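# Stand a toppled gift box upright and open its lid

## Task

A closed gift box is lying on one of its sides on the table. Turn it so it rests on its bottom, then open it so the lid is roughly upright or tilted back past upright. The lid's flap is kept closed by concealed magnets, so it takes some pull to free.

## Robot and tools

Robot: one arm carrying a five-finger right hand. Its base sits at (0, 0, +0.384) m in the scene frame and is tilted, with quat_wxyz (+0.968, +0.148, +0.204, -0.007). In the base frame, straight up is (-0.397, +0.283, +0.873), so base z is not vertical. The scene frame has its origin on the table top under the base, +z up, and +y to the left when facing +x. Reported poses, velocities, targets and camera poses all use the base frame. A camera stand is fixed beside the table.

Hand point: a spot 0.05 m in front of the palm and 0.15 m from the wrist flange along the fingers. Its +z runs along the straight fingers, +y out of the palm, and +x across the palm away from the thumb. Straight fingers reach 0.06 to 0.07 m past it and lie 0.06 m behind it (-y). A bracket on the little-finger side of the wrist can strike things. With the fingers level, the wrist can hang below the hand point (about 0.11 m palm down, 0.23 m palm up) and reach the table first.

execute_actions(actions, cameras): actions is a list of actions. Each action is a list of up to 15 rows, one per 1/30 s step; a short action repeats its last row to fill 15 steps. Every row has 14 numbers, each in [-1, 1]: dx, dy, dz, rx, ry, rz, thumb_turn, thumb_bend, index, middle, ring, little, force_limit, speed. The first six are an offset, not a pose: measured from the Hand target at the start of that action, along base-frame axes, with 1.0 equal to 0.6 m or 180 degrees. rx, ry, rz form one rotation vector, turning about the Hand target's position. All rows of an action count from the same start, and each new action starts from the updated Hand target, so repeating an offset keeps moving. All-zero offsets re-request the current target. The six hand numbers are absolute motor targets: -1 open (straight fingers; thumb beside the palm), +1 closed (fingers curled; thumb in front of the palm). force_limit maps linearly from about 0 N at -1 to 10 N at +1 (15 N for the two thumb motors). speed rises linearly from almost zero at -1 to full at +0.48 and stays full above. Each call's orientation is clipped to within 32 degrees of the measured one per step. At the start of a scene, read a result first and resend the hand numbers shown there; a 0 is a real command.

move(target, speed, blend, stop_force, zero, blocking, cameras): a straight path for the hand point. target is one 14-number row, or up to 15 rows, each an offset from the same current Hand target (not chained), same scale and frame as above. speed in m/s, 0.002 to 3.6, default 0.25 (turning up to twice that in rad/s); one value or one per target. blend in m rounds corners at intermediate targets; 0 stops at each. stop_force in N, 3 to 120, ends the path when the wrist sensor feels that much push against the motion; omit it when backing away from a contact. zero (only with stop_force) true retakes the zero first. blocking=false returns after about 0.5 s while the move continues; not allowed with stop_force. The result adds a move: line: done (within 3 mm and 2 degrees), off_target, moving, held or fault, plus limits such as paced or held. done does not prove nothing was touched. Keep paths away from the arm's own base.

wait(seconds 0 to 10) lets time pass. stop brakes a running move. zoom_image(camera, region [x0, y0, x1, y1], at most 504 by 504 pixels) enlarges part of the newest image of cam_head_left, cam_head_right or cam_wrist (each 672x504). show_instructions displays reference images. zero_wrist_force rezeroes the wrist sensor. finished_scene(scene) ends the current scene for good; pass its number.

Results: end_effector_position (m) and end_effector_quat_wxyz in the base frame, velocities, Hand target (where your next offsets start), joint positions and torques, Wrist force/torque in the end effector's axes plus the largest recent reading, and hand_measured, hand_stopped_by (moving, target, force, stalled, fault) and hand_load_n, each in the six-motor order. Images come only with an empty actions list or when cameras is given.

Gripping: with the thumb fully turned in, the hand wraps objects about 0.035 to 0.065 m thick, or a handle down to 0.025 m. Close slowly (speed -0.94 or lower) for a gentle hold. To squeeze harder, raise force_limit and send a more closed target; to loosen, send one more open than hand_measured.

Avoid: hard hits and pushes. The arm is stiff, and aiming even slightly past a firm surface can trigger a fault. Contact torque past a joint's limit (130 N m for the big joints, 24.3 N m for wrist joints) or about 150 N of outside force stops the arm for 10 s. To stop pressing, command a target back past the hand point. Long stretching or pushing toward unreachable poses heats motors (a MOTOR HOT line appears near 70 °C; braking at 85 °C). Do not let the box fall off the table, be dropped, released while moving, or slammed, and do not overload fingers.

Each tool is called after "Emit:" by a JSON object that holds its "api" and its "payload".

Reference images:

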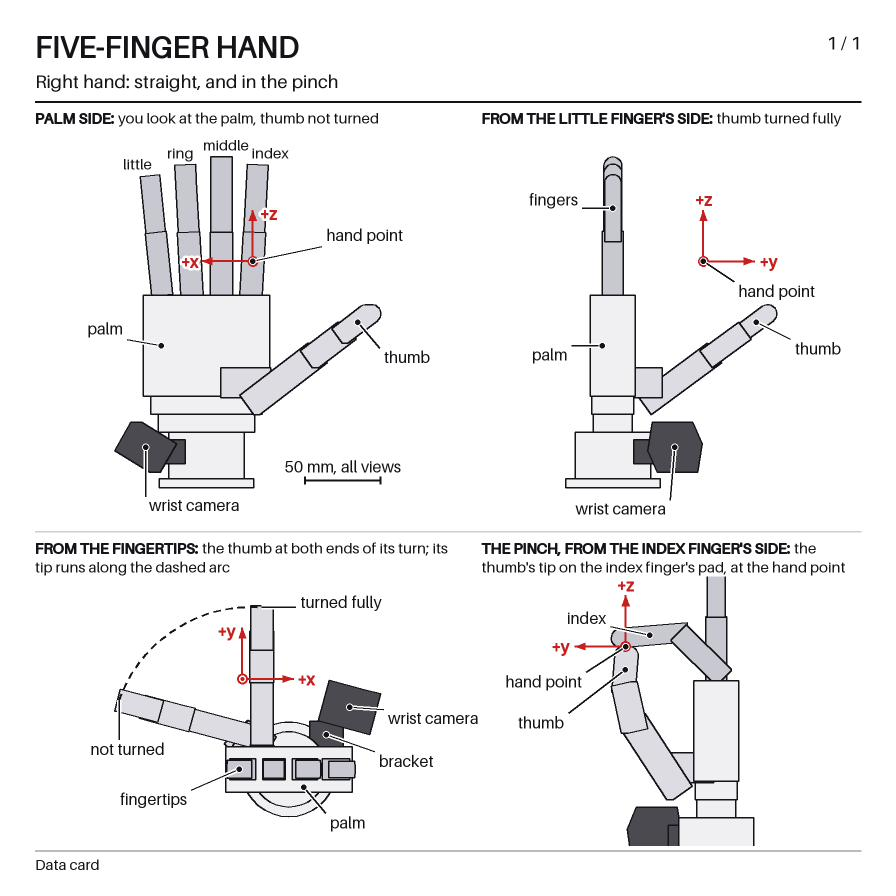

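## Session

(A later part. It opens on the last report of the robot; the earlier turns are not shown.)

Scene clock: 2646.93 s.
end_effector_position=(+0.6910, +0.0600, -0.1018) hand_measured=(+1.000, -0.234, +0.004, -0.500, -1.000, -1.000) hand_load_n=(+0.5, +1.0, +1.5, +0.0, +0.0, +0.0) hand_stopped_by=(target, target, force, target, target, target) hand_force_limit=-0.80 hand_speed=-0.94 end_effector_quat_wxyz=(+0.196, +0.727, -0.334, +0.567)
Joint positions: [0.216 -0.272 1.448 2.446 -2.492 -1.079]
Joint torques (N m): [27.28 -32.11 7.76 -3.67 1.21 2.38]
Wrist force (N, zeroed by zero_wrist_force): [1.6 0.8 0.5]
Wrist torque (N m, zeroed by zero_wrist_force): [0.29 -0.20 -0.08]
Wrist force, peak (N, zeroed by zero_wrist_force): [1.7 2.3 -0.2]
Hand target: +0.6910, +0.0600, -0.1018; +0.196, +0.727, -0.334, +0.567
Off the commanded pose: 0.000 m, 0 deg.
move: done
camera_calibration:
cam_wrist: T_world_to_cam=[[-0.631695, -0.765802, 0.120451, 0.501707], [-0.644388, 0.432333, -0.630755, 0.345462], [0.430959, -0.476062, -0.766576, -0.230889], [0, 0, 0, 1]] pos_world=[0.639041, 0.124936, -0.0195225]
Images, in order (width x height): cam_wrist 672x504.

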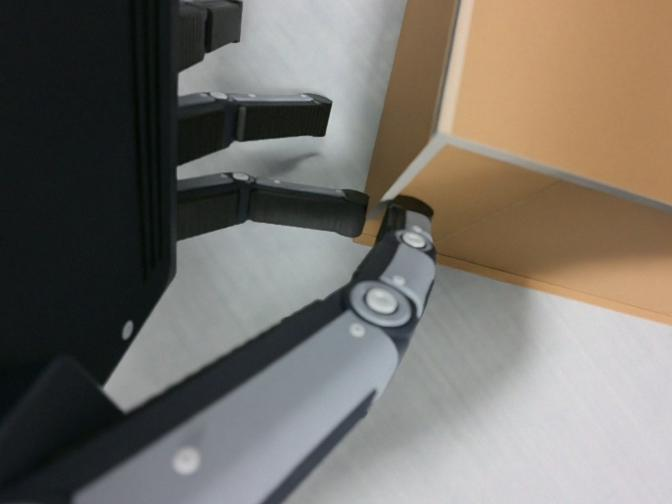

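Emit:
{"api": "move", "payload": {"target": [0, 0, 0, 0, 0, 0, 1, 0.0, 0.2, -0.5, -1, -1, -0.6, -0.94], "cameras": ["cam_wrist"]}}

Scene clock: 2651.23 s.
end_effector_position=(+0.6910, +0.0600, -0.1018) hand_measured=(+1.000, -0.222, +0.004, -0.500, -1.000, -1.000) hand_load_n=(+0.5, +3.0, +2.0, +0.0, +0.0, +0.0) hand_stopped_by=(target, force, force, target, target, target) hand_force_limit=-0.60 hand_speed=-0.94 end_effector_quat_wxyz=(+0.196, +0.727, -0.334, +0.567)
Joint positions: [0.216 -0.272 1.448 2.446 -2.492 -1.079]
Joint torques (N m): [26.86 -32.49 4.61 -3.51 1.18 2.2]
Wrist force (N, zeroed by zero_wrist_force): [1.7 2.1 -0.2]
Wrist torque (N m, zeroed by zero_wrist_force): [0.39 -0.16 -0.05]
Wrist force, peak (N, zeroed by zero_wrist_force): [2.0 2.2 -0.1]
Hand target: +0.6910, +0.0600, -0.1018; +0.196, +0.727, -0.334, +0.567
Off the commanded pose: 0.000 m, 0 deg.
move: done
camera_calibration:
cam_wrist: T_world_to_cam=[[-0.631695, -0.765802, 0.120451, 0.501707], [-0.644388, 0.432333, -0.630755, 0.345462], [0.430959, -0.476062, -0.766576, -0.230889], [0, 0, 0, 1]] pos_world=[0.639041, 0.124936, -0.0195225]
Images, in order (width x height): cam_wrist 672x504.

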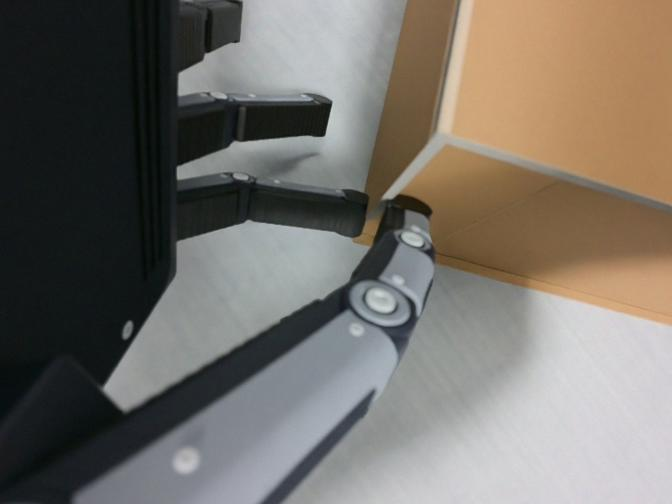

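Emit:
{"api": "move", "payload": {"target": [0, 0, 0, 0, 0, 0, 1, 0.1, 0.3, -0.5, -1, -1, -0.3, -0.94], "cameras": ["cam_wrist"]}}

Scene clock: 2655.97 s.
end_effector_position=(+0.6910, +0.0600, -0.1018) hand_measured=(+1.000, -0.206, +0.008, -0.500, -1.000, -1.000) hand_load_n=(+1.0, +5.0, +3.5, +0.0, +0.0, +0.0) hand_stopped_by=(target, force, force, target, target, target) hand_force_limit=-0.30 hand_speed=-0.94 end_effector_quat_wxyz=(+0.196, +0.727, -0.334, +0.567)
Joint positions: [0.216 -0.272 1.448 2.446 -2.492 -1.079]
Joint torques (N m): [27.16 -33.64 1.08 -3.27 1.17 1.81]
Wrist force (N, zeroed by zero_wrist_force): [1.8 1.4 -0.1]
Wrist torque (N m, zeroed by zero_wrist_force): [0.38 -0.19 -0.01]
Wrist force, peak (N, zeroed by zero_wrist_force): [2.0 2.0 -0.5]
Hand target: +0.6910, +0.0600, -0.1018; +0.196, +0.727, -0.334, +0.567
Off the commanded pose: 0.000 m, 0 deg.
move: done
camera_calibration:
cam_wrist: T_world_to_cam=[[-0.631695, -0.765802, 0.120451, 0.501707], [-0.644388, 0.432333, -0.630755, 0.345462], [0.430959, -0.476062, -0.766576, -0.230889], [0, 0, 0, 1]] pos_world=[0.639041, 0.124936, -0.0195225]
Images, in order (width x height): cam_wrist 672x504.

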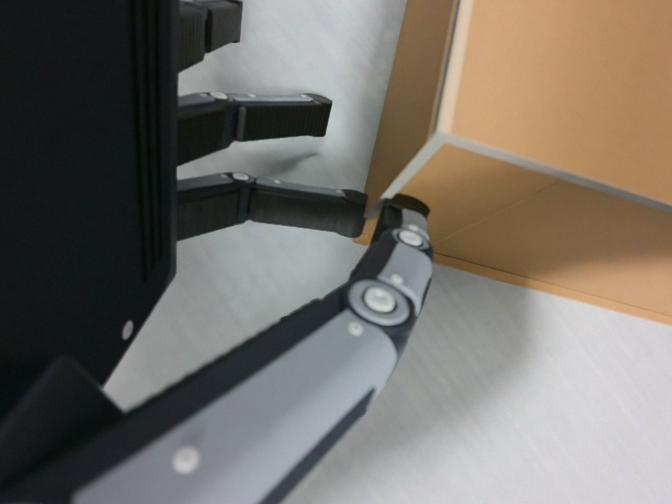

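Emit:
{"api": "move", "payload": {"target": [0, 0, 0, 0, 0, 0, 1, 0.2, 0.4, -0.5, -1, -1, 0.05, -0.94], "cameras": ["cam_wrist"]}}

Scene clock: 2665.27 s.
end_effector_position=(+0.6910, +0.0600, -0.1018) hand_measured=(+1.000, +0.200, +0.014, -0.500, -1.000, -1.000) hand_load_n=(+0.5, +0.5, +1.5, +0.0, +0.0, +0.0) hand_stopped_by=(target, target, force, target, target, target) hand_force_limit=0.05 hand_speed=-0.94 end_effector_quat_wxyz=(+0.196, +0.727, -0.334, +0.567)
Joint positions: [0.216 -0.272 1.448 2.446 -2.492 -1.079]
Joint torques (N m): [15.53 -34.49 -5.29 -2.75 0.39 1.01]
Wrist force (N, zeroed by zero_wrist_force): [0.9 0.7 0.6]
Wrist torque (N m, zeroed by zero_wrist_force): [0.28 -0.17 -0.11]
Wrist force, peak (N, zeroed by zero_wrist_force): [1.9 1.7 0.0]
Hand target: +0.6910, +0.0600, -0.1018; +0.196, +0.727, -0.334, +0.567
Off the commanded pose: 0.000 m, 0 deg.
move: done
camera_calibration:
cam_wrist: T_world_to_cam=[[-0.631695, -0.765802, 0.120451, 0.501707], [-0.644388, 0.432333, -0.630755, 0.345462], [0.430959, -0.476062, -0.766576, -0.230889], [0, 0, 0, 1]] pos_world=[0.639041, 0.124936, -0.0195225]
Images, in order (width x height): cam_wrist 672x504.

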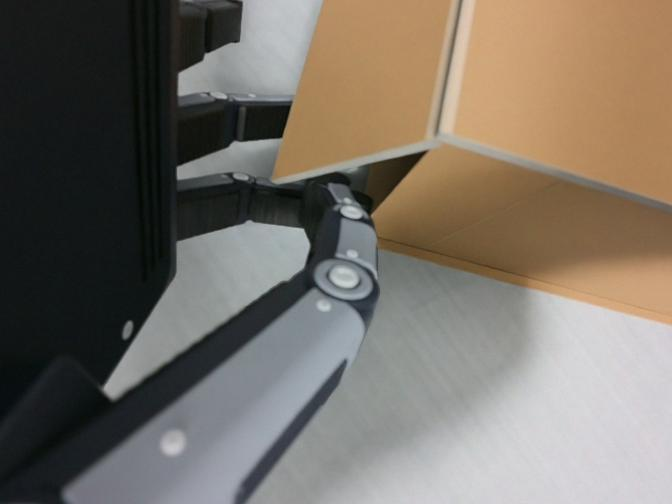

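Emit:
{"api": "move", "payload": {"target": [0, 0, 0, 0, 0, 0, 1, 0.2, -0.08, -0.5, -1, -1, -0.5, -0.9], "cameras": []}}

Emit:
{"api": "move", "payload": {"target": [-0.00993, 0.0071, 0.02183, 0, 0, 0, 1, 0.2, -0.08, -0.5, -1, -1, -0.5, -0.9], "speed": 0.01, "stop_force": 4, "cameras": ["cam_wrist"]}}

Scene clock: 2768.37 s.
end_effector_position=(+0.6910, +0.0600, -0.1018) hand_measured=(+1.000, +0.200, -0.080, -0.500, -1.000, -1.000) hand_load_n=(+0.5, +0.5, +0.0, +0.0, +0.0, +0.0) hand_stopped_by=(target, target, target, target, target, target) hand_force_limit=-0.50 hand_speed=-0.90 end_effector_quat_wxyz=(+0.196, +0.727, -0.334, +0.567)
Joint positions: [0.216 -0.272 1.448 2.446 -2.492 -1.079]
Joint torques (N m): [14.6 -35.24 -8.54 -2.62 0.11 0.69]
Wrist force (N, zeroed by zero_wrist_force): [1.2 1.7 0.1]
Wrist torque (N m, zeroed by zero_wrist_force): [0.29 -0.18 -0.09]
Wrist force, peak (N, zeroed by zero_wrist_force): [1.4 2.0 -0.1]
Hand target: +0.6910, +0.0600, -0.1018; +0.196, +0.727, -0.334, +0.567
Off the commanded pose: 0.000 m, 0 deg.
move: done
No camera images: "cameras" was empty.

Scene clock: 2770.83 s.
end_effector_position=(+0.6851, +0.0642, -0.0887) hand_measured=(+1.000, +0.200, -0.080, -0.500, -1.000, -1.000) hand_load_n=(+0.5, +0.0, +0.0, +0.0, +0.0, +0.0) hand_stopped_by=(target, target, target, target, target, target) hand_force_limit=-0.50 hand_speed=-0.90 end_effector_quat_wxyz=(+0.196, +0.727, -0.334, +0.567)
Joint positions: [0.225 -0.305 1.481 2.451 -2.5 -1.072]
Joint torques (N m): [27.21 -54.53 10.37 -0.2 -2.73 2.65]
Wrist force (N, zeroed by zero_wrist_force): [0.8 1.2 0.6]
Wrist torque (N m, zeroed by zero_wrist_force): [0.26 -0.20 -0.10]
Wrist force, peak (N, zeroed by zero_wrist_force): [1.3 1.8 0.0]
Hand target: +0.6851, +0.0642, -0.0887; +0.196, +0.727, -0.334, +0.567
Off the commanded pose: 0.000 m, 0 deg.
move: done
camera_calibration:
cam_wrist: T_world_to_cam=[[-0.631695, -0.765802, 0.120451, 0.499695], [-0.644388, 0.432333, -0.630755, 0.348064], [0.430959, -0.476062, -0.766576, -0.216257], [0, 0, 0, 1]] pos_world=[0.633141, 0.129236, -0.00642248]
Images, in order (width x height): cam_wrist 672x504.

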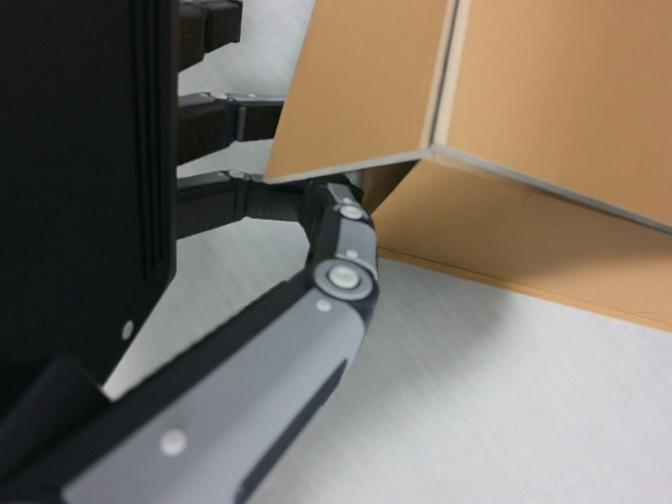

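Emit:
{"api": "move", "payload": {"target": [-0.00993, 0.0071, 0.02183, 0, 0, 0, 1, 0.2, -0.08, -0.5, -1, -1, -0.5, -0.9], "speed": 0.01, "stop_force": 4, "cameras": ["cam_wrist"]}}

Scene clock: 2778.00 s.
end_effector_position=(+0.6791, +0.0685, -0.0756) hand_measured=(+1.000, +0.200, -0.080, -0.500, -1.000, -1.000) hand_load_n=(+0.5, +0.0, +0.0, +0.0, +0.5, +0.0) hand_stopped_by=(target, target, target, target, target, target) hand_force_limit=-0.50 hand_speed=-0.90 end_effector_quat_wxyz=(+0.196, +0.727, -0.334, +0.567)
Joint positions: [0.234 -0.338 1.513 2.458 -2.508 -1.065]
Joint torques (N m): [27.43 -53.66 9.89 -0.33 -2.84 2.53]
Wrist force (N, zeroed by zero_wrist_force): [0.8 1.1 0.5]
Wrist torque (N m, zeroed by zero_wrist_force): [0.26 -0.16 -0.11]
Wrist force, peak (N, zeroed by zero_wrist_force): [1.3 1.3 0.5]
Hand target: +0.6791, +0.0685, -0.0756; +0.196, +0.727, -0.334, +0.567
Off the commanded pose: 0.000 m, 0 deg.
move: done
camera_calibration:
cam_wrist: T_world_to_cam=[[-0.631695, -0.765802, 0.120451, 0.497543], [-0.644388, 0.432333, -0.630755, 0.350645], [0.430959, -0.476062, -0.766576, -0.201629], [0, 0, 0, 1]] pos_world=[0.627141, 0.133436, 0.00667752]
Images, in order (width x height): cam_wrist 672x504.

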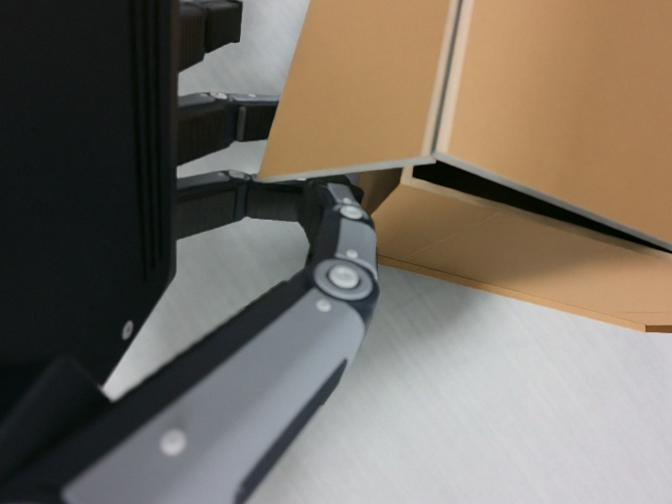

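Emit:
{"api": "move", "payload": {"target": [-0.01324, 0.00947, 0.0291, 0, 0, 0, 1, 0.2, -0.08, -0.5, -1, -1, -0.5, -0.9], "speed": 0.015, "stop_force": 5, "cameras": ["cam_wrist"]}}

Scene clock: 2790.37 s.
end_effector_position=(+0.6712, +0.0742, -0.0581) hand_measured=(+1.000, +0.200, -0.080, -0.500, -1.000, -1.000) hand_load_n=(+0.5, +0.5, +0.0, +0.5, +0.0, +0.0) hand_stopped_by=(target, target, target, target, target, target) hand_force_limit=-0.50 hand_speed=-0.90 end_effector_quat_wxyz=(+0.196, +0.727, -0.334, +0.567)
Joint positions: [0.246 -0.382 1.554 2.469 -2.519 -1.055]
Joint torques (N m): [26.56 -54.25 9.85 -0.3 -2.67 2.51]
Wrist force (N, zeroed by zero_wrist_force): [0.4 1.3 0.7]
Wrist torque (N m, zeroed by zero_wrist_force): [0.27 -0.14 -0.13]
Wrist force, peak (N, zeroed by zero_wrist_force): [1.1 1.5 0.7]
Hand target: +0.6712, +0.0742, -0.0581; +0.196, +0.727, -0.334, +0.567
Off the commanded pose: 0.000 m, 0 deg.
move: done
camera_calibration:
cam_wrist: T_world_to_cam=[[-0.631695, -0.765802, 0.120451, 0.494822], [-0.644388, 0.432333, -0.630755, 0.354065], [0.430959, -0.476062, -0.766576, -0.182173], [0, 0, 0, 1]] pos_world=[0.619241, 0.139136, 0.0240775]
Images, in order (width x height): cam_wrist 672x504.

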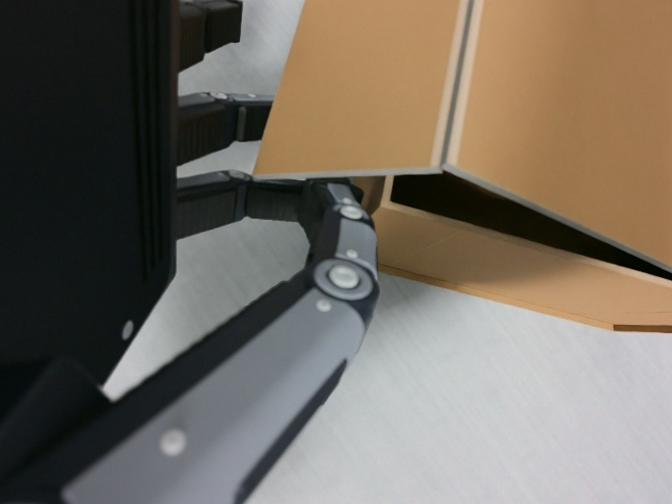

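Emit:
{"api": "move", "payload": {"target": [-0.0293, 0.00487, 0.04238, 0, 0, 0, 1, 0.2, -0.08, -0.5, -1, -1, -0.5, -0.9], "speed": 0.015, "stop_force": 5, "cameras": ["cam_wrist"]}}

Scene clock: 2801.43 s.
end_effector_position=(+0.6536, +0.0771, -0.0327) hand_measured=(+1.000, +0.200, -0.080, -0.500, -1.000, -1.000) hand_load_n=(+0.5, +0.0, +0.0, +0.0, +0.0, +0.0) hand_stopped_by=(target, target, target, target, target, target) hand_force_limit=-0.50 hand_speed=-0.90 end_effector_quat_wxyz=(+0.196, +0.727, -0.334, +0.567)
Joint positions: [0.258 -0.452 1.633 2.468 -2.53 -1.045]
Joint torques (N m): [27.38 -53.53 9.92 -0.27 -2.76 2.61]
Wrist force (N, zeroed by zero_wrist_force): [0.2 0.5 0.5]
Wrist torque (N m, zeroed by zero_wrist_force): [0.21 -0.13 -0.12]
Wrist force, peak (N, zeroed by zero_wrist_force): [0.9 1.6 0.5]
Hand target: +0.6536, +0.0771, -0.0327; +0.196, +0.727, -0.334, +0.567
Off the commanded pose: 0.000 m, 0 deg.
move: done
camera_calibration:
cam_wrist: T_world_to_cam=[[-0.631695, -0.765802, 0.120451, 0.482865], [-0.644388, 0.432333, -0.630755, 0.357491], [0.430959, -0.476062, -0.766576, -0.153736], [0, 0, 0, 1]] pos_world=[0.601641, 0.142036, 0.0494775]
Images, in order (width x height): cam_wrist 672x504.

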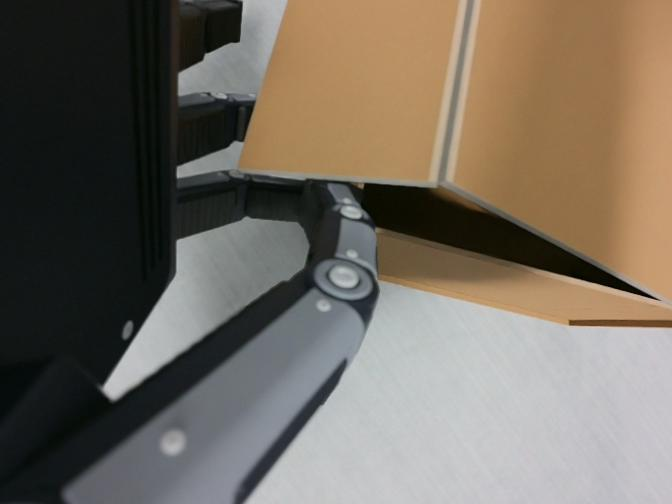

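Emit:
{"api": "move", "payload": {"target": [-0.03757, -0.00329, 0.04127, 0, 0, 0, 1, 0.2, -0.08, -0.5, -1, -1, -0.5, -0.9], "speed": 0.015, "stop_force": 5, "cameras": ["cam_wrist", "cam_head_left"]}}

Scene clock: 2812.40 s.
end_effector_position=(+0.6310, +0.0751, -0.0079) hand_measured=(+1.000, +0.200, -0.080, -0.500, -1.000, -1.000) hand_load_n=(+0.5, -0.5, +0.0, +0.0, +0.0, +0.0) hand_stopped_by=(target, target, target, target, target, target) hand_force_limit=-0.50 hand_speed=-0.90 end_effector_quat_wxyz=(+0.196, +0.727, -0.334, +0.567)
Joint positions: [0.265 -0.526 1.726 2.454 -2.536 -1.039]
Joint torques (N m): [25.27 -52.82 10.34 -3.84 -2.77 2.68]
Wrist force (N, zeroed by zero_wrist_force): [0.6 1.0 0.4]
Wrist torque (N m, zeroed by zero_wrist_force): [0.28 -0.16 -0.12]
Wrist force, peak (N, zeroed by zero_wrist_force): [0.9 0.9 0.7]
Hand target: +0.6310, +0.0751, -0.0079; +0.196, +0.727, -0.334, +0.567
Off the commanded pose: 0.000 m, 0 deg.
move: done
camera_calibration:
cam_wrist: T_world_to_cam=[[-0.631695, -0.765802, 0.120451, 0.46421], [-0.644388, 0.432333, -0.630755, 0.359457], [0.430959, -0.476062, -0.766576, -0.125933], [0, 0, 0, 1]] pos_world=[0.579141, 0.140136, 0.0742775]
Images, in order (width x height): cam_head_left 672x504, cam_wrist 672x504.

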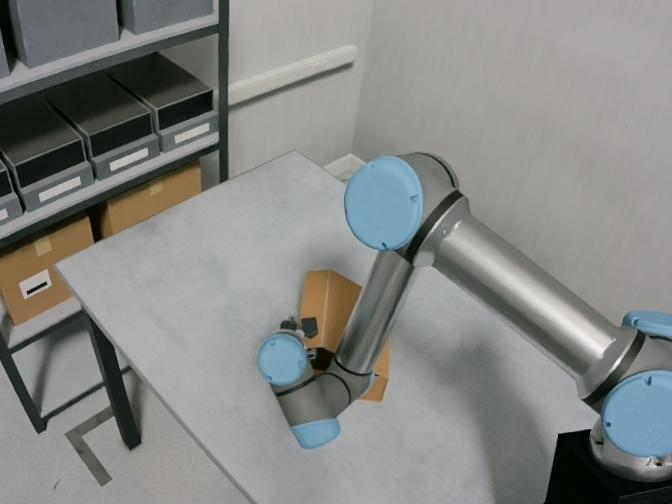

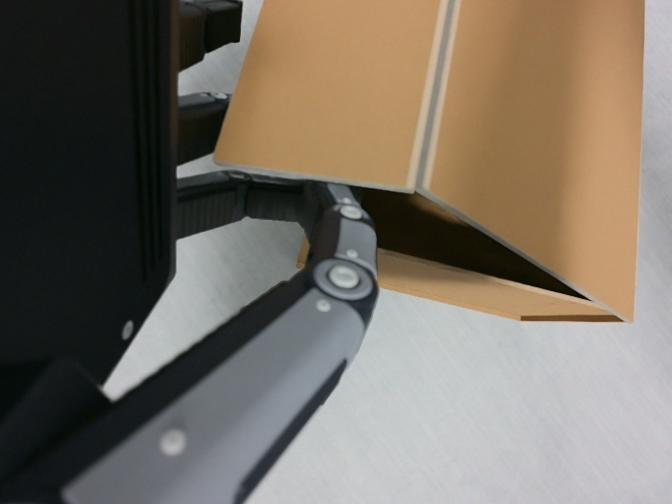

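Emit:
{"api": "move", "payload": {"target": [-0.04867, -0.0255, 0.02433, 0, 0, 0, 1, 0.2, -0.08, -0.5, -1, -1, -0.5, -0.9], "speed": 0.015, "stop_force": 5, "cameras": ["cam_wrist"]}}

Scene clock: 2840.33 s.
end_effector_position=(+0.6018, +0.0598, +0.0067) hand_measured=(+1.000, +0.200, -0.080, -0.500, -1.000, -1.000) hand_load_n=(+0.0, +0.0, +0.0, +0.0, +0.0, +0.0) hand_stopped_by=(target, target, target, target, target, target) hand_force_limit=-0.50 hand_speed=-0.90 end_effector_quat_wxyz=(+0.196, +0.727, -0.334, +0.567)
Joint positions: [0.252 -0.585 1.839 2.391 -2.524 -1.05]
Joint torques (N m): [11.84 -51.47 11.22 -3.84 1.06 -2.81]
Wrist force (N, zeroed by zero_wrist_force): [0.8 0.3 0.0]
Wrist torque (N m, zeroed by zero_wrist_force): [0.26 -0.19 -0.03]
Wrist force, peak (N, zeroed by zero_wrist_force): [0.7 0.9 0.5]
Hand target: +0.6018, +0.0598, +0.0067; +0.196, +0.727, -0.334, +0.567
Off the commanded pose: 0.000 m, 0 deg.
move: done
camera_calibration:
cam_wrist: T_world_to_cam=[[-0.631695, -0.765802, 0.120451, 0.432289], [-0.644388, 0.432333, -0.630755, 0.356464], [0.430959, -0.476062, -0.766576, -0.109441], [0, 0, 0, 1]] pos_world=[0.549941, 0.124836, 0.0888775]
Images, in order (width x height): cam_wrist 672x504.

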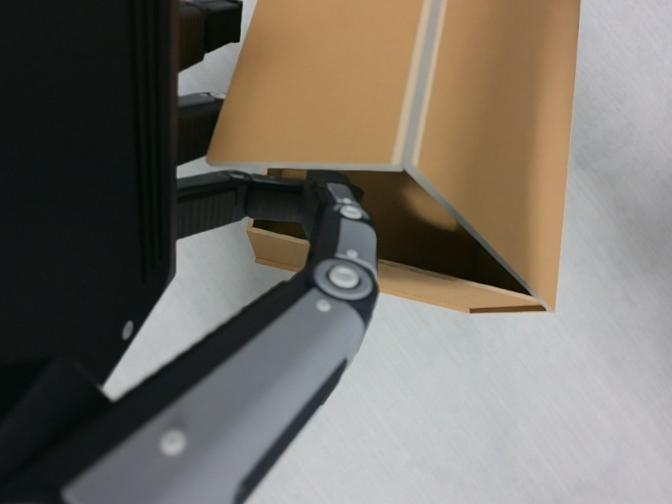

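Emit:
{"api": "move", "payload": {"target": [-0.04867, -0.0255, 0.02433, 0, 0, 0, 1, 0.2, -0.08, -0.5, -1, -1, -0.5, -0.9], "speed": 0.015, "stop_force": 5, "cameras": ["cam_wrist", "cam_head_left"]}}

Scene clock: 2848.37 s.
end_effector_position=(+0.5726, +0.0445, +0.0212) hand_measured=(+1.000, +0.200, -0.080, -0.500, -1.000, -1.000) hand_load_n=(+0.0, +0.0, +0.0, +0.0, +0.0, +0.0) hand_stopped_by=(target, target, target, target, target, target) hand_force_limit=-0.50 hand_speed=-0.90 end_effector_quat_wxyz=(+0.196, +0.727, -0.334, +0.567)
Joint positions: [0.237 -0.642 1.947 2.329 -2.51 -1.063]
Joint torques (N m): [11.97 -49.71 12.55 -3.73 1.11 -3.04]
Wrist force (N, zeroed by zero_wrist_force): [0.9 0.4 0.1]
Wrist torque (N m, zeroed by zero_wrist_force): [0.24 -0.20 -0.05]
Wrist force, peak (N, zeroed by zero_wrist_force): [1.2 0.6 0.2]
Hand target: +0.5726, +0.0445, +0.0212; +0.196, +0.727, -0.334, +0.567
Off the commanded pose: 0.000 m, 0 deg.
move: done
camera_calibration:
cam_wrist: T_world_to_cam=[[-0.631695, -0.765802, 0.120451, 0.400368], [-0.644388, 0.432333, -0.630755, 0.353472], [0.430959, -0.476062, -0.766576, -0.0929485], [0, 0, 0, 1]] pos_world=[0.520741, 0.109536, 0.103478]
Images, in order (width x height): cam_head_left 672x504, cam_wrist 672x504.

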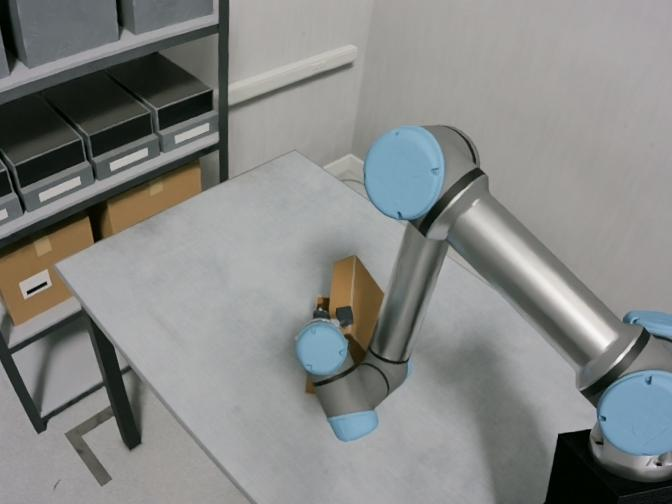

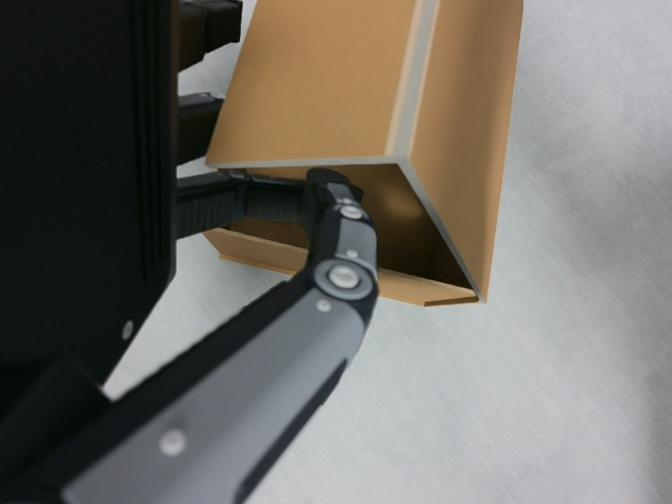

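Emit:
{"api": "move", "payload": {"target": [-0.04205, -0.03022, 0.00978, 0, 0, 0, 1, 0.2, -0.08, -0.5, -1, -1, -0.5, -0.9], "speed": 0.015, "stop_force": 5, "cameras": ["cam_wrist", "cam_head_left"]}}

Scene clock: 2867.53 s.
end_effector_position=(+0.5474, +0.0264, +0.0271) hand_measured=(+1.000, +0.200, -0.080, -0.500, -1.000, -1.000) hand_load_n=(+0.5, +0.0, +0.5, +0.5, +0.0, +0.0) hand_stopped_by=(target, target, target, target, target, target) hand_force_limit=-0.50 hand_speed=-0.90 end_effector_quat_wxyz=(+0.196, +0.727, -0.334, +0.567)
Joint positions: [0.211 -0.673 2.038 2.254 -2.488 -1.083]
Joint torques (N m): [10.28 -47.76 13.73 -3.93 1.06 -2.92]
Wrist force (N, zeroed by zero_wrist_force): [0.9 0.6 0.1]
Wrist torque (N m, zeroed by zero_wrist_force): [0.28 -0.17 -0.05]
Wrist force, peak (N, zeroed by zero_wrist_force): [1.5 0.6 -0.1]
Hand target: +0.5474, +0.0264, +0.0271; +0.196, +0.727, -0.334, +0.567
Off the commanded pose: 0.000 m, 0 deg.
move: done
camera_calibration:
cam_wrist: T_world_to_cam=[[-0.631695, -0.765802, 0.120451, 0.369738], [-0.644388, 0.432333, -0.630755, 0.348759], [0.430959, -0.476062, -0.766576, -0.0861868], [0, 0, 0, 1]] pos_world=[0.495441, 0.0913359, 0.109378]
Images, in order (width x height): cam_head_left 672x504, cam_wrist 672x504.

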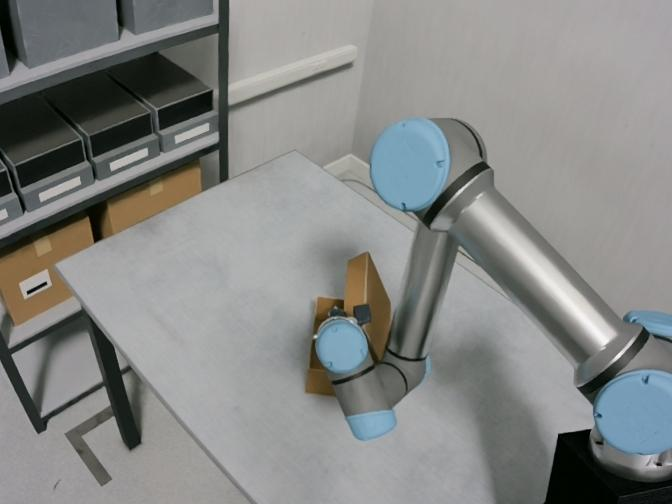

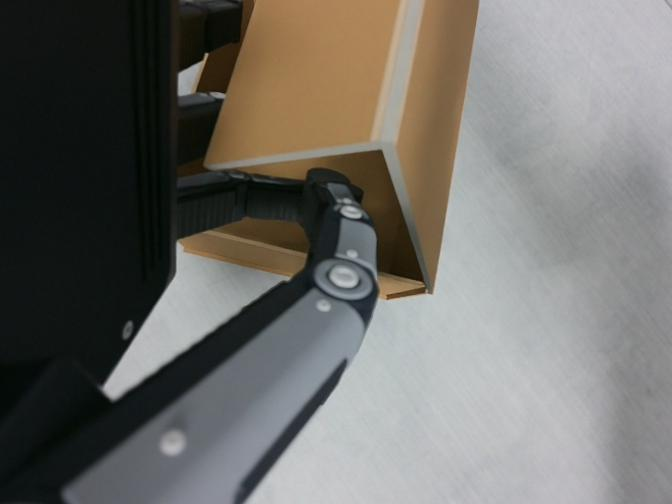

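Emit:
{"api": "move", "payload": {"target": [-0.03543, -0.03495, -0.00477, 0, 0, 0, 1, 0.2, -0.08, -0.5, -1, -1, -0.5, -0.9], "speed": 0.015, "stop_force": 5, "cameras": ["cam_wrist", "cam_head_left", "cam_head_right"]}}

Scene clock: 2875.67 s.
end_effector_position=(+0.5262, +0.0054, +0.0243) hand_measured=(+1.000, +0.200, -0.080, -0.500, -1.000, -1.000) hand_load_n=(+0.0, +0.0, +0.0, +0.0, +0.0, +0.0) hand_stopped_by=(target, target, target, target, target, target) hand_force_limit=-0.50 hand_speed=-0.90 end_effector_quat_wxyz=(+0.196, +0.727, -0.334, +0.567)
Joint positions: [0.174 -0.676 2.111 2.163 -2.455 -1.11]
Joint torques (N m): [10.45 -36.21 15.7 -3.89 1.3 -2.9]
Wrist force (N, zeroed by zero_wrist_force): [1.2 0.5 0.0]
Wrist torque (N m, zeroed by zero_wrist_force): [0.26 -0.17 -0.03]
Wrist force, peak (N, zeroed by zero_wrist_force): [1.3 0.9 0.0]
Hand target: +0.5262, +0.0054, +0.0243; +0.196, +0.727, -0.334, +0.567
Off the commanded pose: 0.000 m, 0 deg.
move: done
camera_calibration:
cam_wrist: T_world_to_cam=[[-0.631695, -0.765802, 0.120451, 0.340614], [-0.644388, 0.432333, -0.630755, 0.342348], [0.430959, -0.476062, -0.766576, -0.0892708], [0, 0, 0, 1]] pos_world=[0.474241, 0.0703359, 0.106478]

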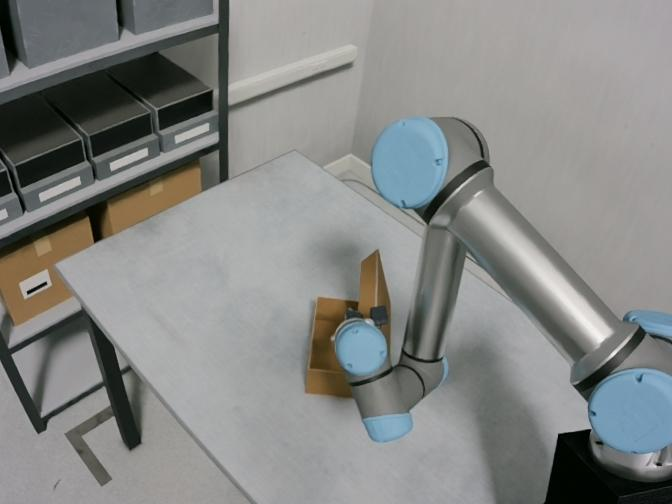

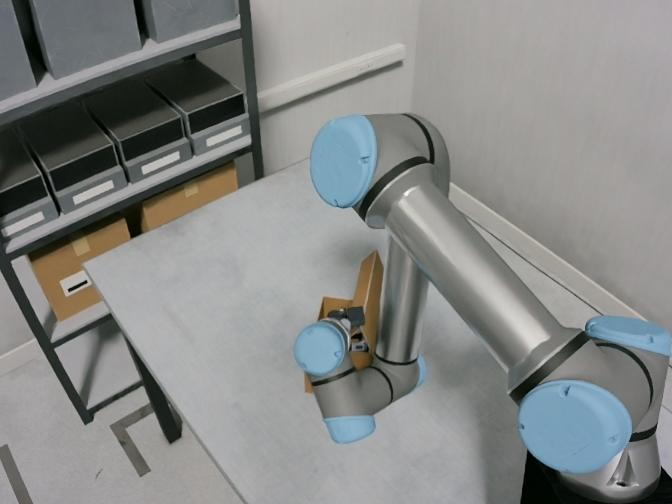

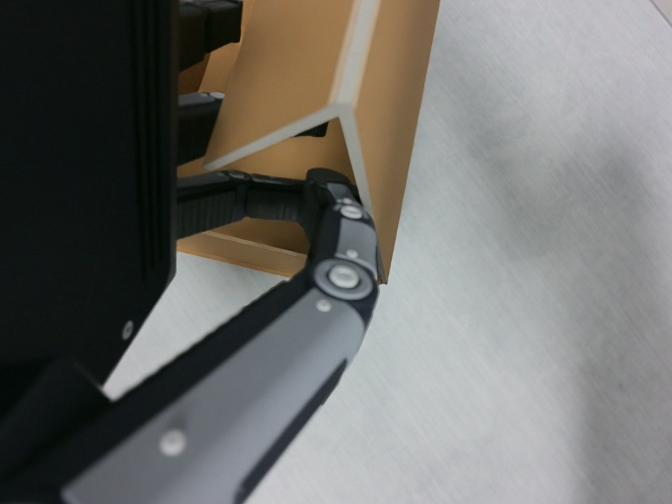

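Emit:
{"api": "move", "payload": {"target": [-0.03543, -0.03495, -0.00477, 0, 0, 0, 1, 0.2, -0.08, -0.5, -1, -1, -0.5, -0.9], "speed": 0.015, "stop_force": 5, "cameras": ["cam_wrist", "cam_head_left", "cam_head_right"]}}

Scene clock: 2885.67 s.
end_effector_position=(+0.5049, -0.0155, +0.0214) hand_measured=(+1.000, +0.200, -0.080, -0.500, -1.000, -1.000) hand_load_n=(+0.0, +0.0, +0.0, +0.0, +0.0, +0.0) hand_stopped_by=(target, target, target, target, target, target) hand_force_limit=-0.50 hand_speed=-0.90 end_effector_quat_wxyz=(+0.196, +0.727, -0.334, +0.567)
Joint positions: [0.132 -0.673 2.182 2.068 -2.416 -1.138]
Joint torques (N m): [9.1 -23.61 17.47 -3.99 1.33 -3.06]
Wrist force (N, zeroed by zero_wrist_force): [0.7 0.3 0.3]
Wrist torque (N m, zeroed by zero_wrist_force): [0.20 -0.10 -0.07]
Wrist force, peak (N, zeroed by zero_wrist_force): [1.2 0.6 0.0]
Hand target: +0.5049, -0.0156, +0.0214; +0.196, +0.727, -0.334, +0.567
Off the commanded pose: 0.000 m, 0 deg.
move: done
camera_calibration:
cam_wrist: T_world_to_cam=[[-0.631695, -0.765802, 0.120451, 0.311491], [-0.644388, 0.432333, -0.630755, 0.335892], [0.430959, -0.476062, -0.766576, -0.0921875], [0, 0, 0, 1]] pos_world=[0.452941, 0.0494359, 0.103678]

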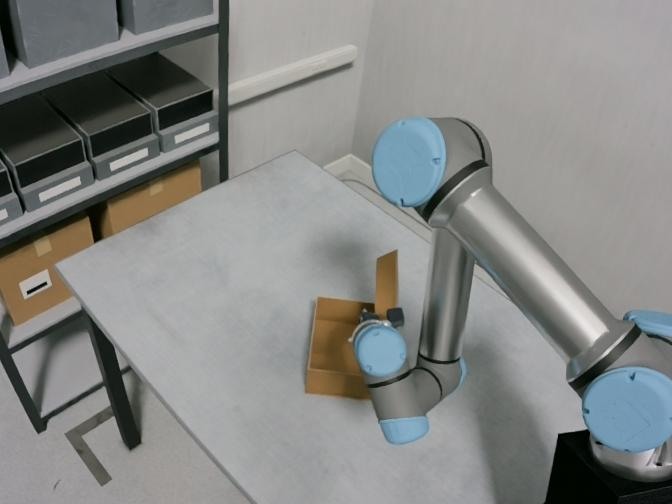

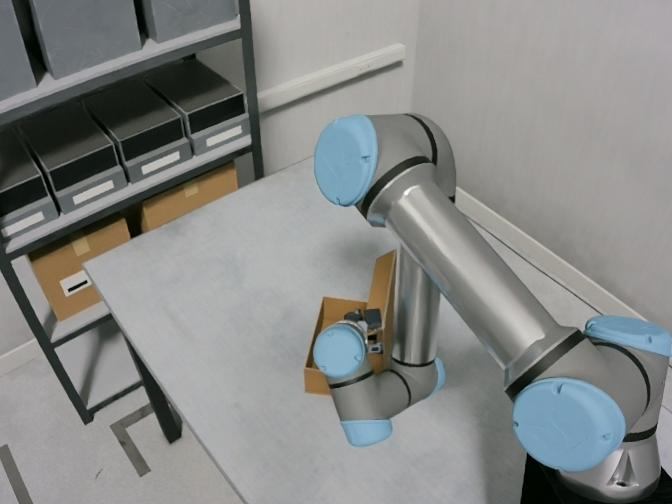

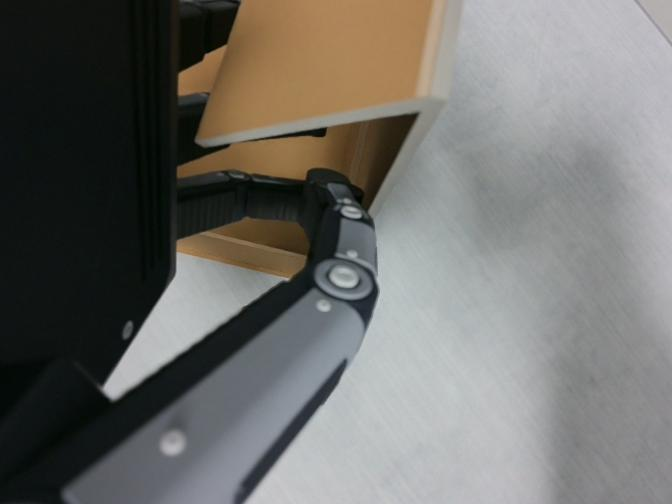

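Emit:
{"api": "zoom_image", "payload": {"camera": "cam_head_left", "region": [290, 230, 430, 410]}}

Emit:
{"api": "zoom_image", "payload": {"camera": "cam_head_right", "region": [290, 230, 430, 410]}}

Scaled by 2.800 from the camera's 672x504 image, which has a finer 960x720 frame.

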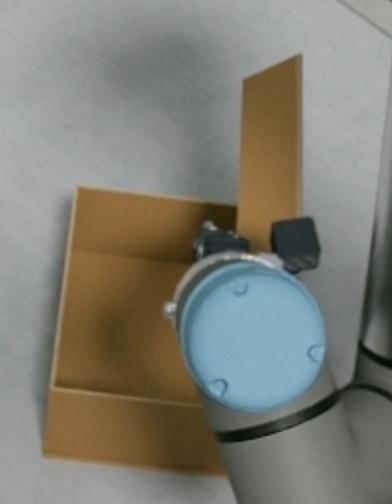

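Scaled by 2.800 from the camera's 672x504 image, which has a finer 960x720 frame.

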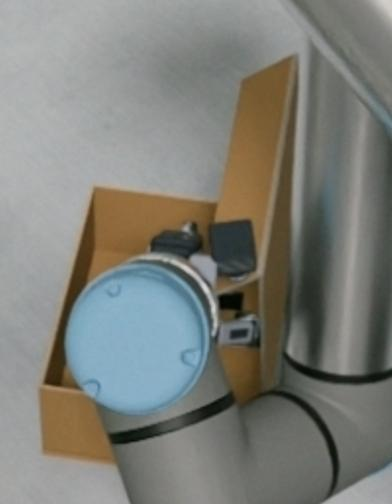

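Emit:
{"api": "move", "payload": {"target": [0.00709, 0.00699, 0.00095, 0, 0, 0, 1, 0.2, -0.08, -0.5, -1, -1, -0.5, -0.9], "speed": 0.01, "cameras": ["cam_wrist"]}}

Emit:
{"api": "move", "payload": {"target": [0.00709, 0.00699, 0.00095, 0, 0, 0, 1, 0.2, -0.08, -0.5, -1, -1, -0.5, -0.9], "speed": 0.01, "cameras": ["cam_wrist"]}}

Scene clock: 2925.90 s.
end_effector_position=(+0.5091, -0.0114, +0.0220) hand_measured=(+1.000, +0.200, -0.080, -0.500, -1.000, -1.000) hand_load_n=(+0.5, +0.0, +0.5, +0.0, +0.0, +0.0) hand_stopped_by=(target, target, target, target, target, target) hand_force_limit=-0.50 hand_speed=-0.90 end_effector_quat_wxyz=(+0.196, +0.727, -0.334, +0.567)
Joint positions: [0.14 -0.674 2.168 2.087 -2.424 -1.132]
Joint torques (N m): [22.49 -45.97 -9.72 -0.35 -2.59 2.5]
Wrist force (N, zeroed by zero_wrist_force): [0.6 0.5 0.3]
Wrist torque (N m, zeroed by zero_wrist_force): [0.24 -0.11 -0.14]
Wrist force, peak (N, zeroed by zero_wrist_force): [0.9 0.9 0.4]
Hand target: +0.5091, -0.0114, +0.0220; +0.196, +0.727, -0.334, +0.567
Off the commanded pose: 0.000 m, 0 deg.
move: done
camera_calibration:
cam_wrist: T_world_to_cam=[[-0.631695, -0.765802, 0.120451, 0.317223], [-0.644388, 0.432333, -0.630755, 0.337141], [0.430959, -0.476062, -0.766576, -0.0916624], [0, 0, 0, 1]] pos_world=[0.457141, 0.0535359, 0.104178]
Images, in order (width x height): cam_wrist 672x504.

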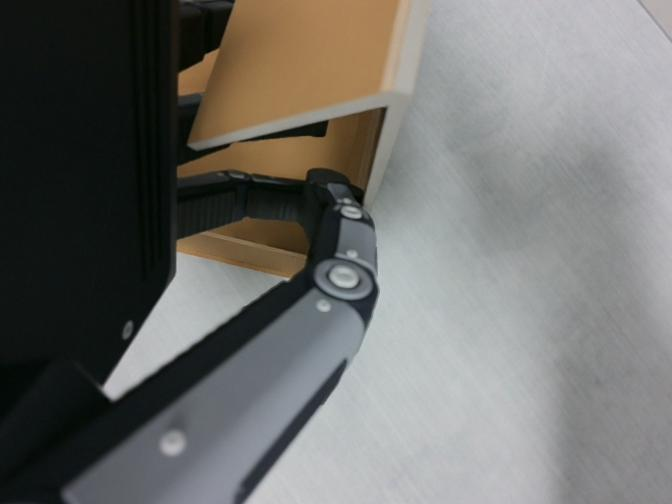

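Scene clock: 2926.87 s.
end_effector_position=(+0.5133, -0.0072, +0.0225) hand_measured=(+1.000, +0.200, -0.080, -0.500, -1.000, -1.000) hand_load_n=(+0.0, +0.0, +0.0, +0.0, +0.0, +0.0) hand_stopped_by=(target, target, target, target, target, target) hand_force_limit=-0.50 hand_speed=-0.90 end_effector_quat_wxyz=(+0.196, +0.727, -0.334, +0.567)
Joint positions: [0.149 -0.675 2.154 2.106 -2.432 -1.127]
Joint torques (N m): [21.88 -46.58 -10.37 -0.31 -2.71 2.5]
Wrist force (N, zeroed by zero_wrist_force): [0.8 0.7 0.2]
Wrist torque (N m, zeroed by zero_wrist_force): [0.27 -0.12 -0.13]
Wrist force, peak (N, zeroed by zero_wrist_force): [1.0 0.6 0.7]
Hand target: +0.5134, -0.0072, +0.0225; +0.196, +0.727, -0.334, +0.567
Off the commanded pose: 0.000 m, 0 deg.
move: done
camera_calibration:
cam_wrist: T_world_to_cam=[[-0.631695, -0.765802, 0.120451, 0.32302], [-0.644388, 0.432333, -0.630755, 0.33841], [0.430959, -0.476062, -0.766576, -0.091013], [0, 0, 0, 1]] pos_world=[0.461341, 0.0577359, 0.104778]
Images, in order (width x height): cam_wrist 672x504.

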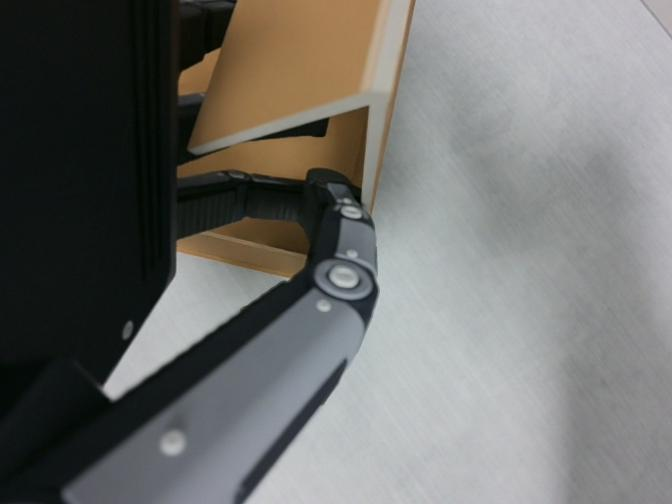

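Emit:
{"api": "wait", "payload": {"seconds": 0.2, "cameras": ["all"]}}

Emit:
{"api": "zoom_image", "payload": {"camera": "cam_head_left", "region": [290, 230, 430, 410]}}

Emit:
{"api": "zoom_image", "payload": {"camera": "cam_head_right", "region": [290, 230, 430, 410]}}

Scene clock: 2993.30 s.
end_effector_position=(+0.5134, -0.0072, +0.0225) hand_measured=(+1.000, +0.200, -0.080, -0.500, -1.000, -1.000) hand_load_n=(+0.0, +0.0, +0.0, +0.0, +0.0, +0.0) hand_stopped_by=(target, target, target, target, target, target) hand_force_limit=-0.50 hand_speed=-0.90 end_effector_quat_wxyz=(+0.196, +0.727, -0.334, +0.567)
Joint positions: [0.149 -0.675 2.154 2.106 -2.432 -1.127]
Joint torques (N m): [22.23 -46.4 -10.24 -0.44 -2.71 2.63]
Wrist force (N, zeroed by zero_wrist_force): [0.9 0.6 -0.1]
Wrist torque (N m, zeroed by zero_wrist_force): [0.27 -0.13 -0.13]
Wrist force, peak (N, zeroed by zero_wrist_force): [1.1 0.8 0.1]
Hand target: +0.5134, -0.0072, +0.0225; +0.196, +0.727, -0.334, +0.567
Off the commanded pose: 0.000 m, 0 deg.
wait: 0.20 s; at rest from the start
camera_calibration:
cam_wrist: T_world_to_cam=[[-0.631695, -0.765802, 0.120451, 0.32316], [-0.644388, 0.432333, -0.630755, 0.338431], [0.430959, -0.476062, -0.766576, -0.0910085], [0, 0, 0, 1]] pos_world=[0.461441, 0.0578359, 0.104778]

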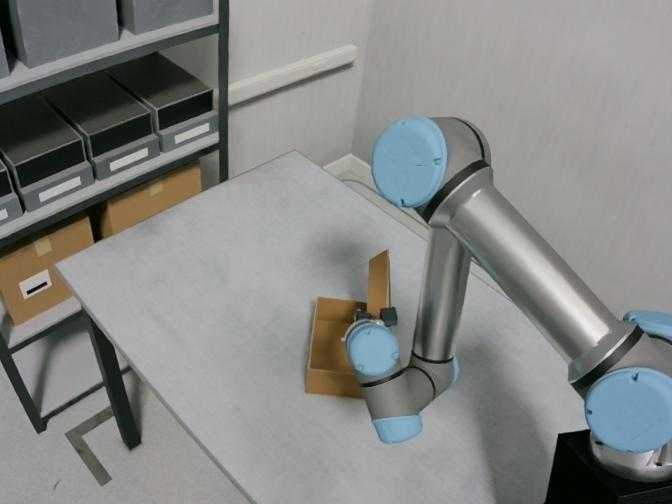

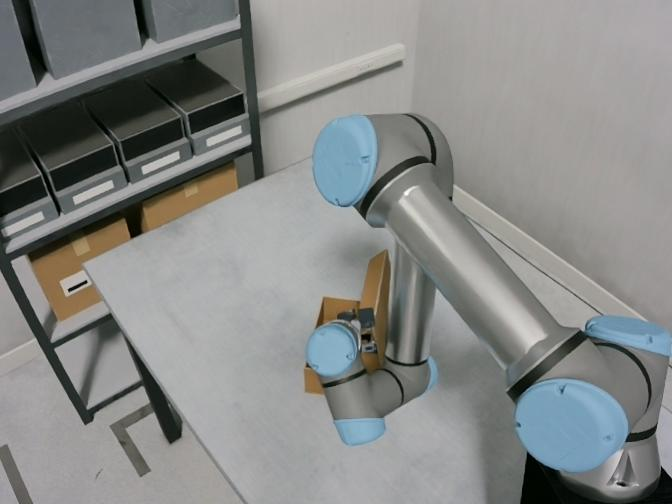

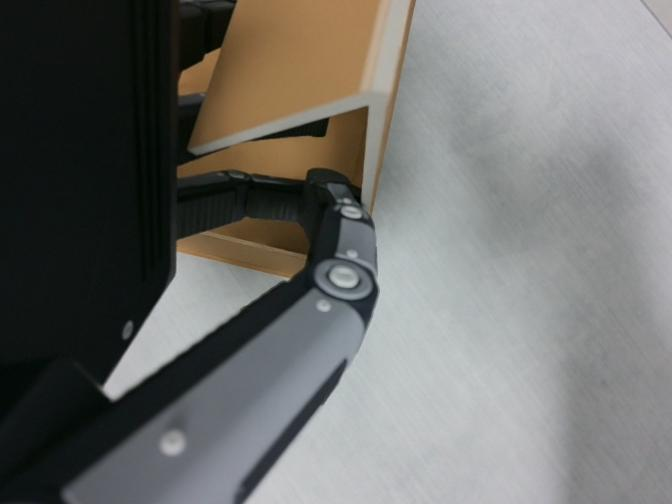

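Scaled by 2.800 from the camera's 672x504 image, which has a finer 960x720 frame.

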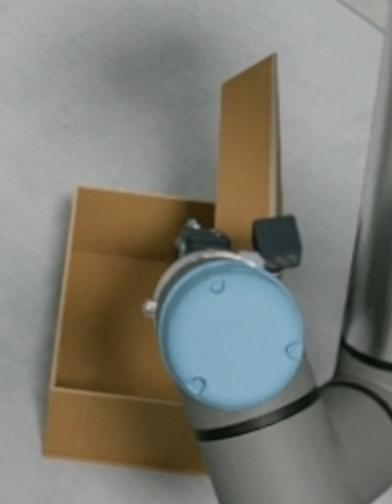

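Scaled by 2.800 from the camera's 672x504 image, which has a finer 960x720 frame.

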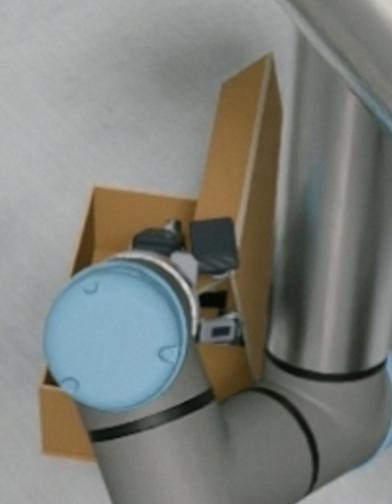

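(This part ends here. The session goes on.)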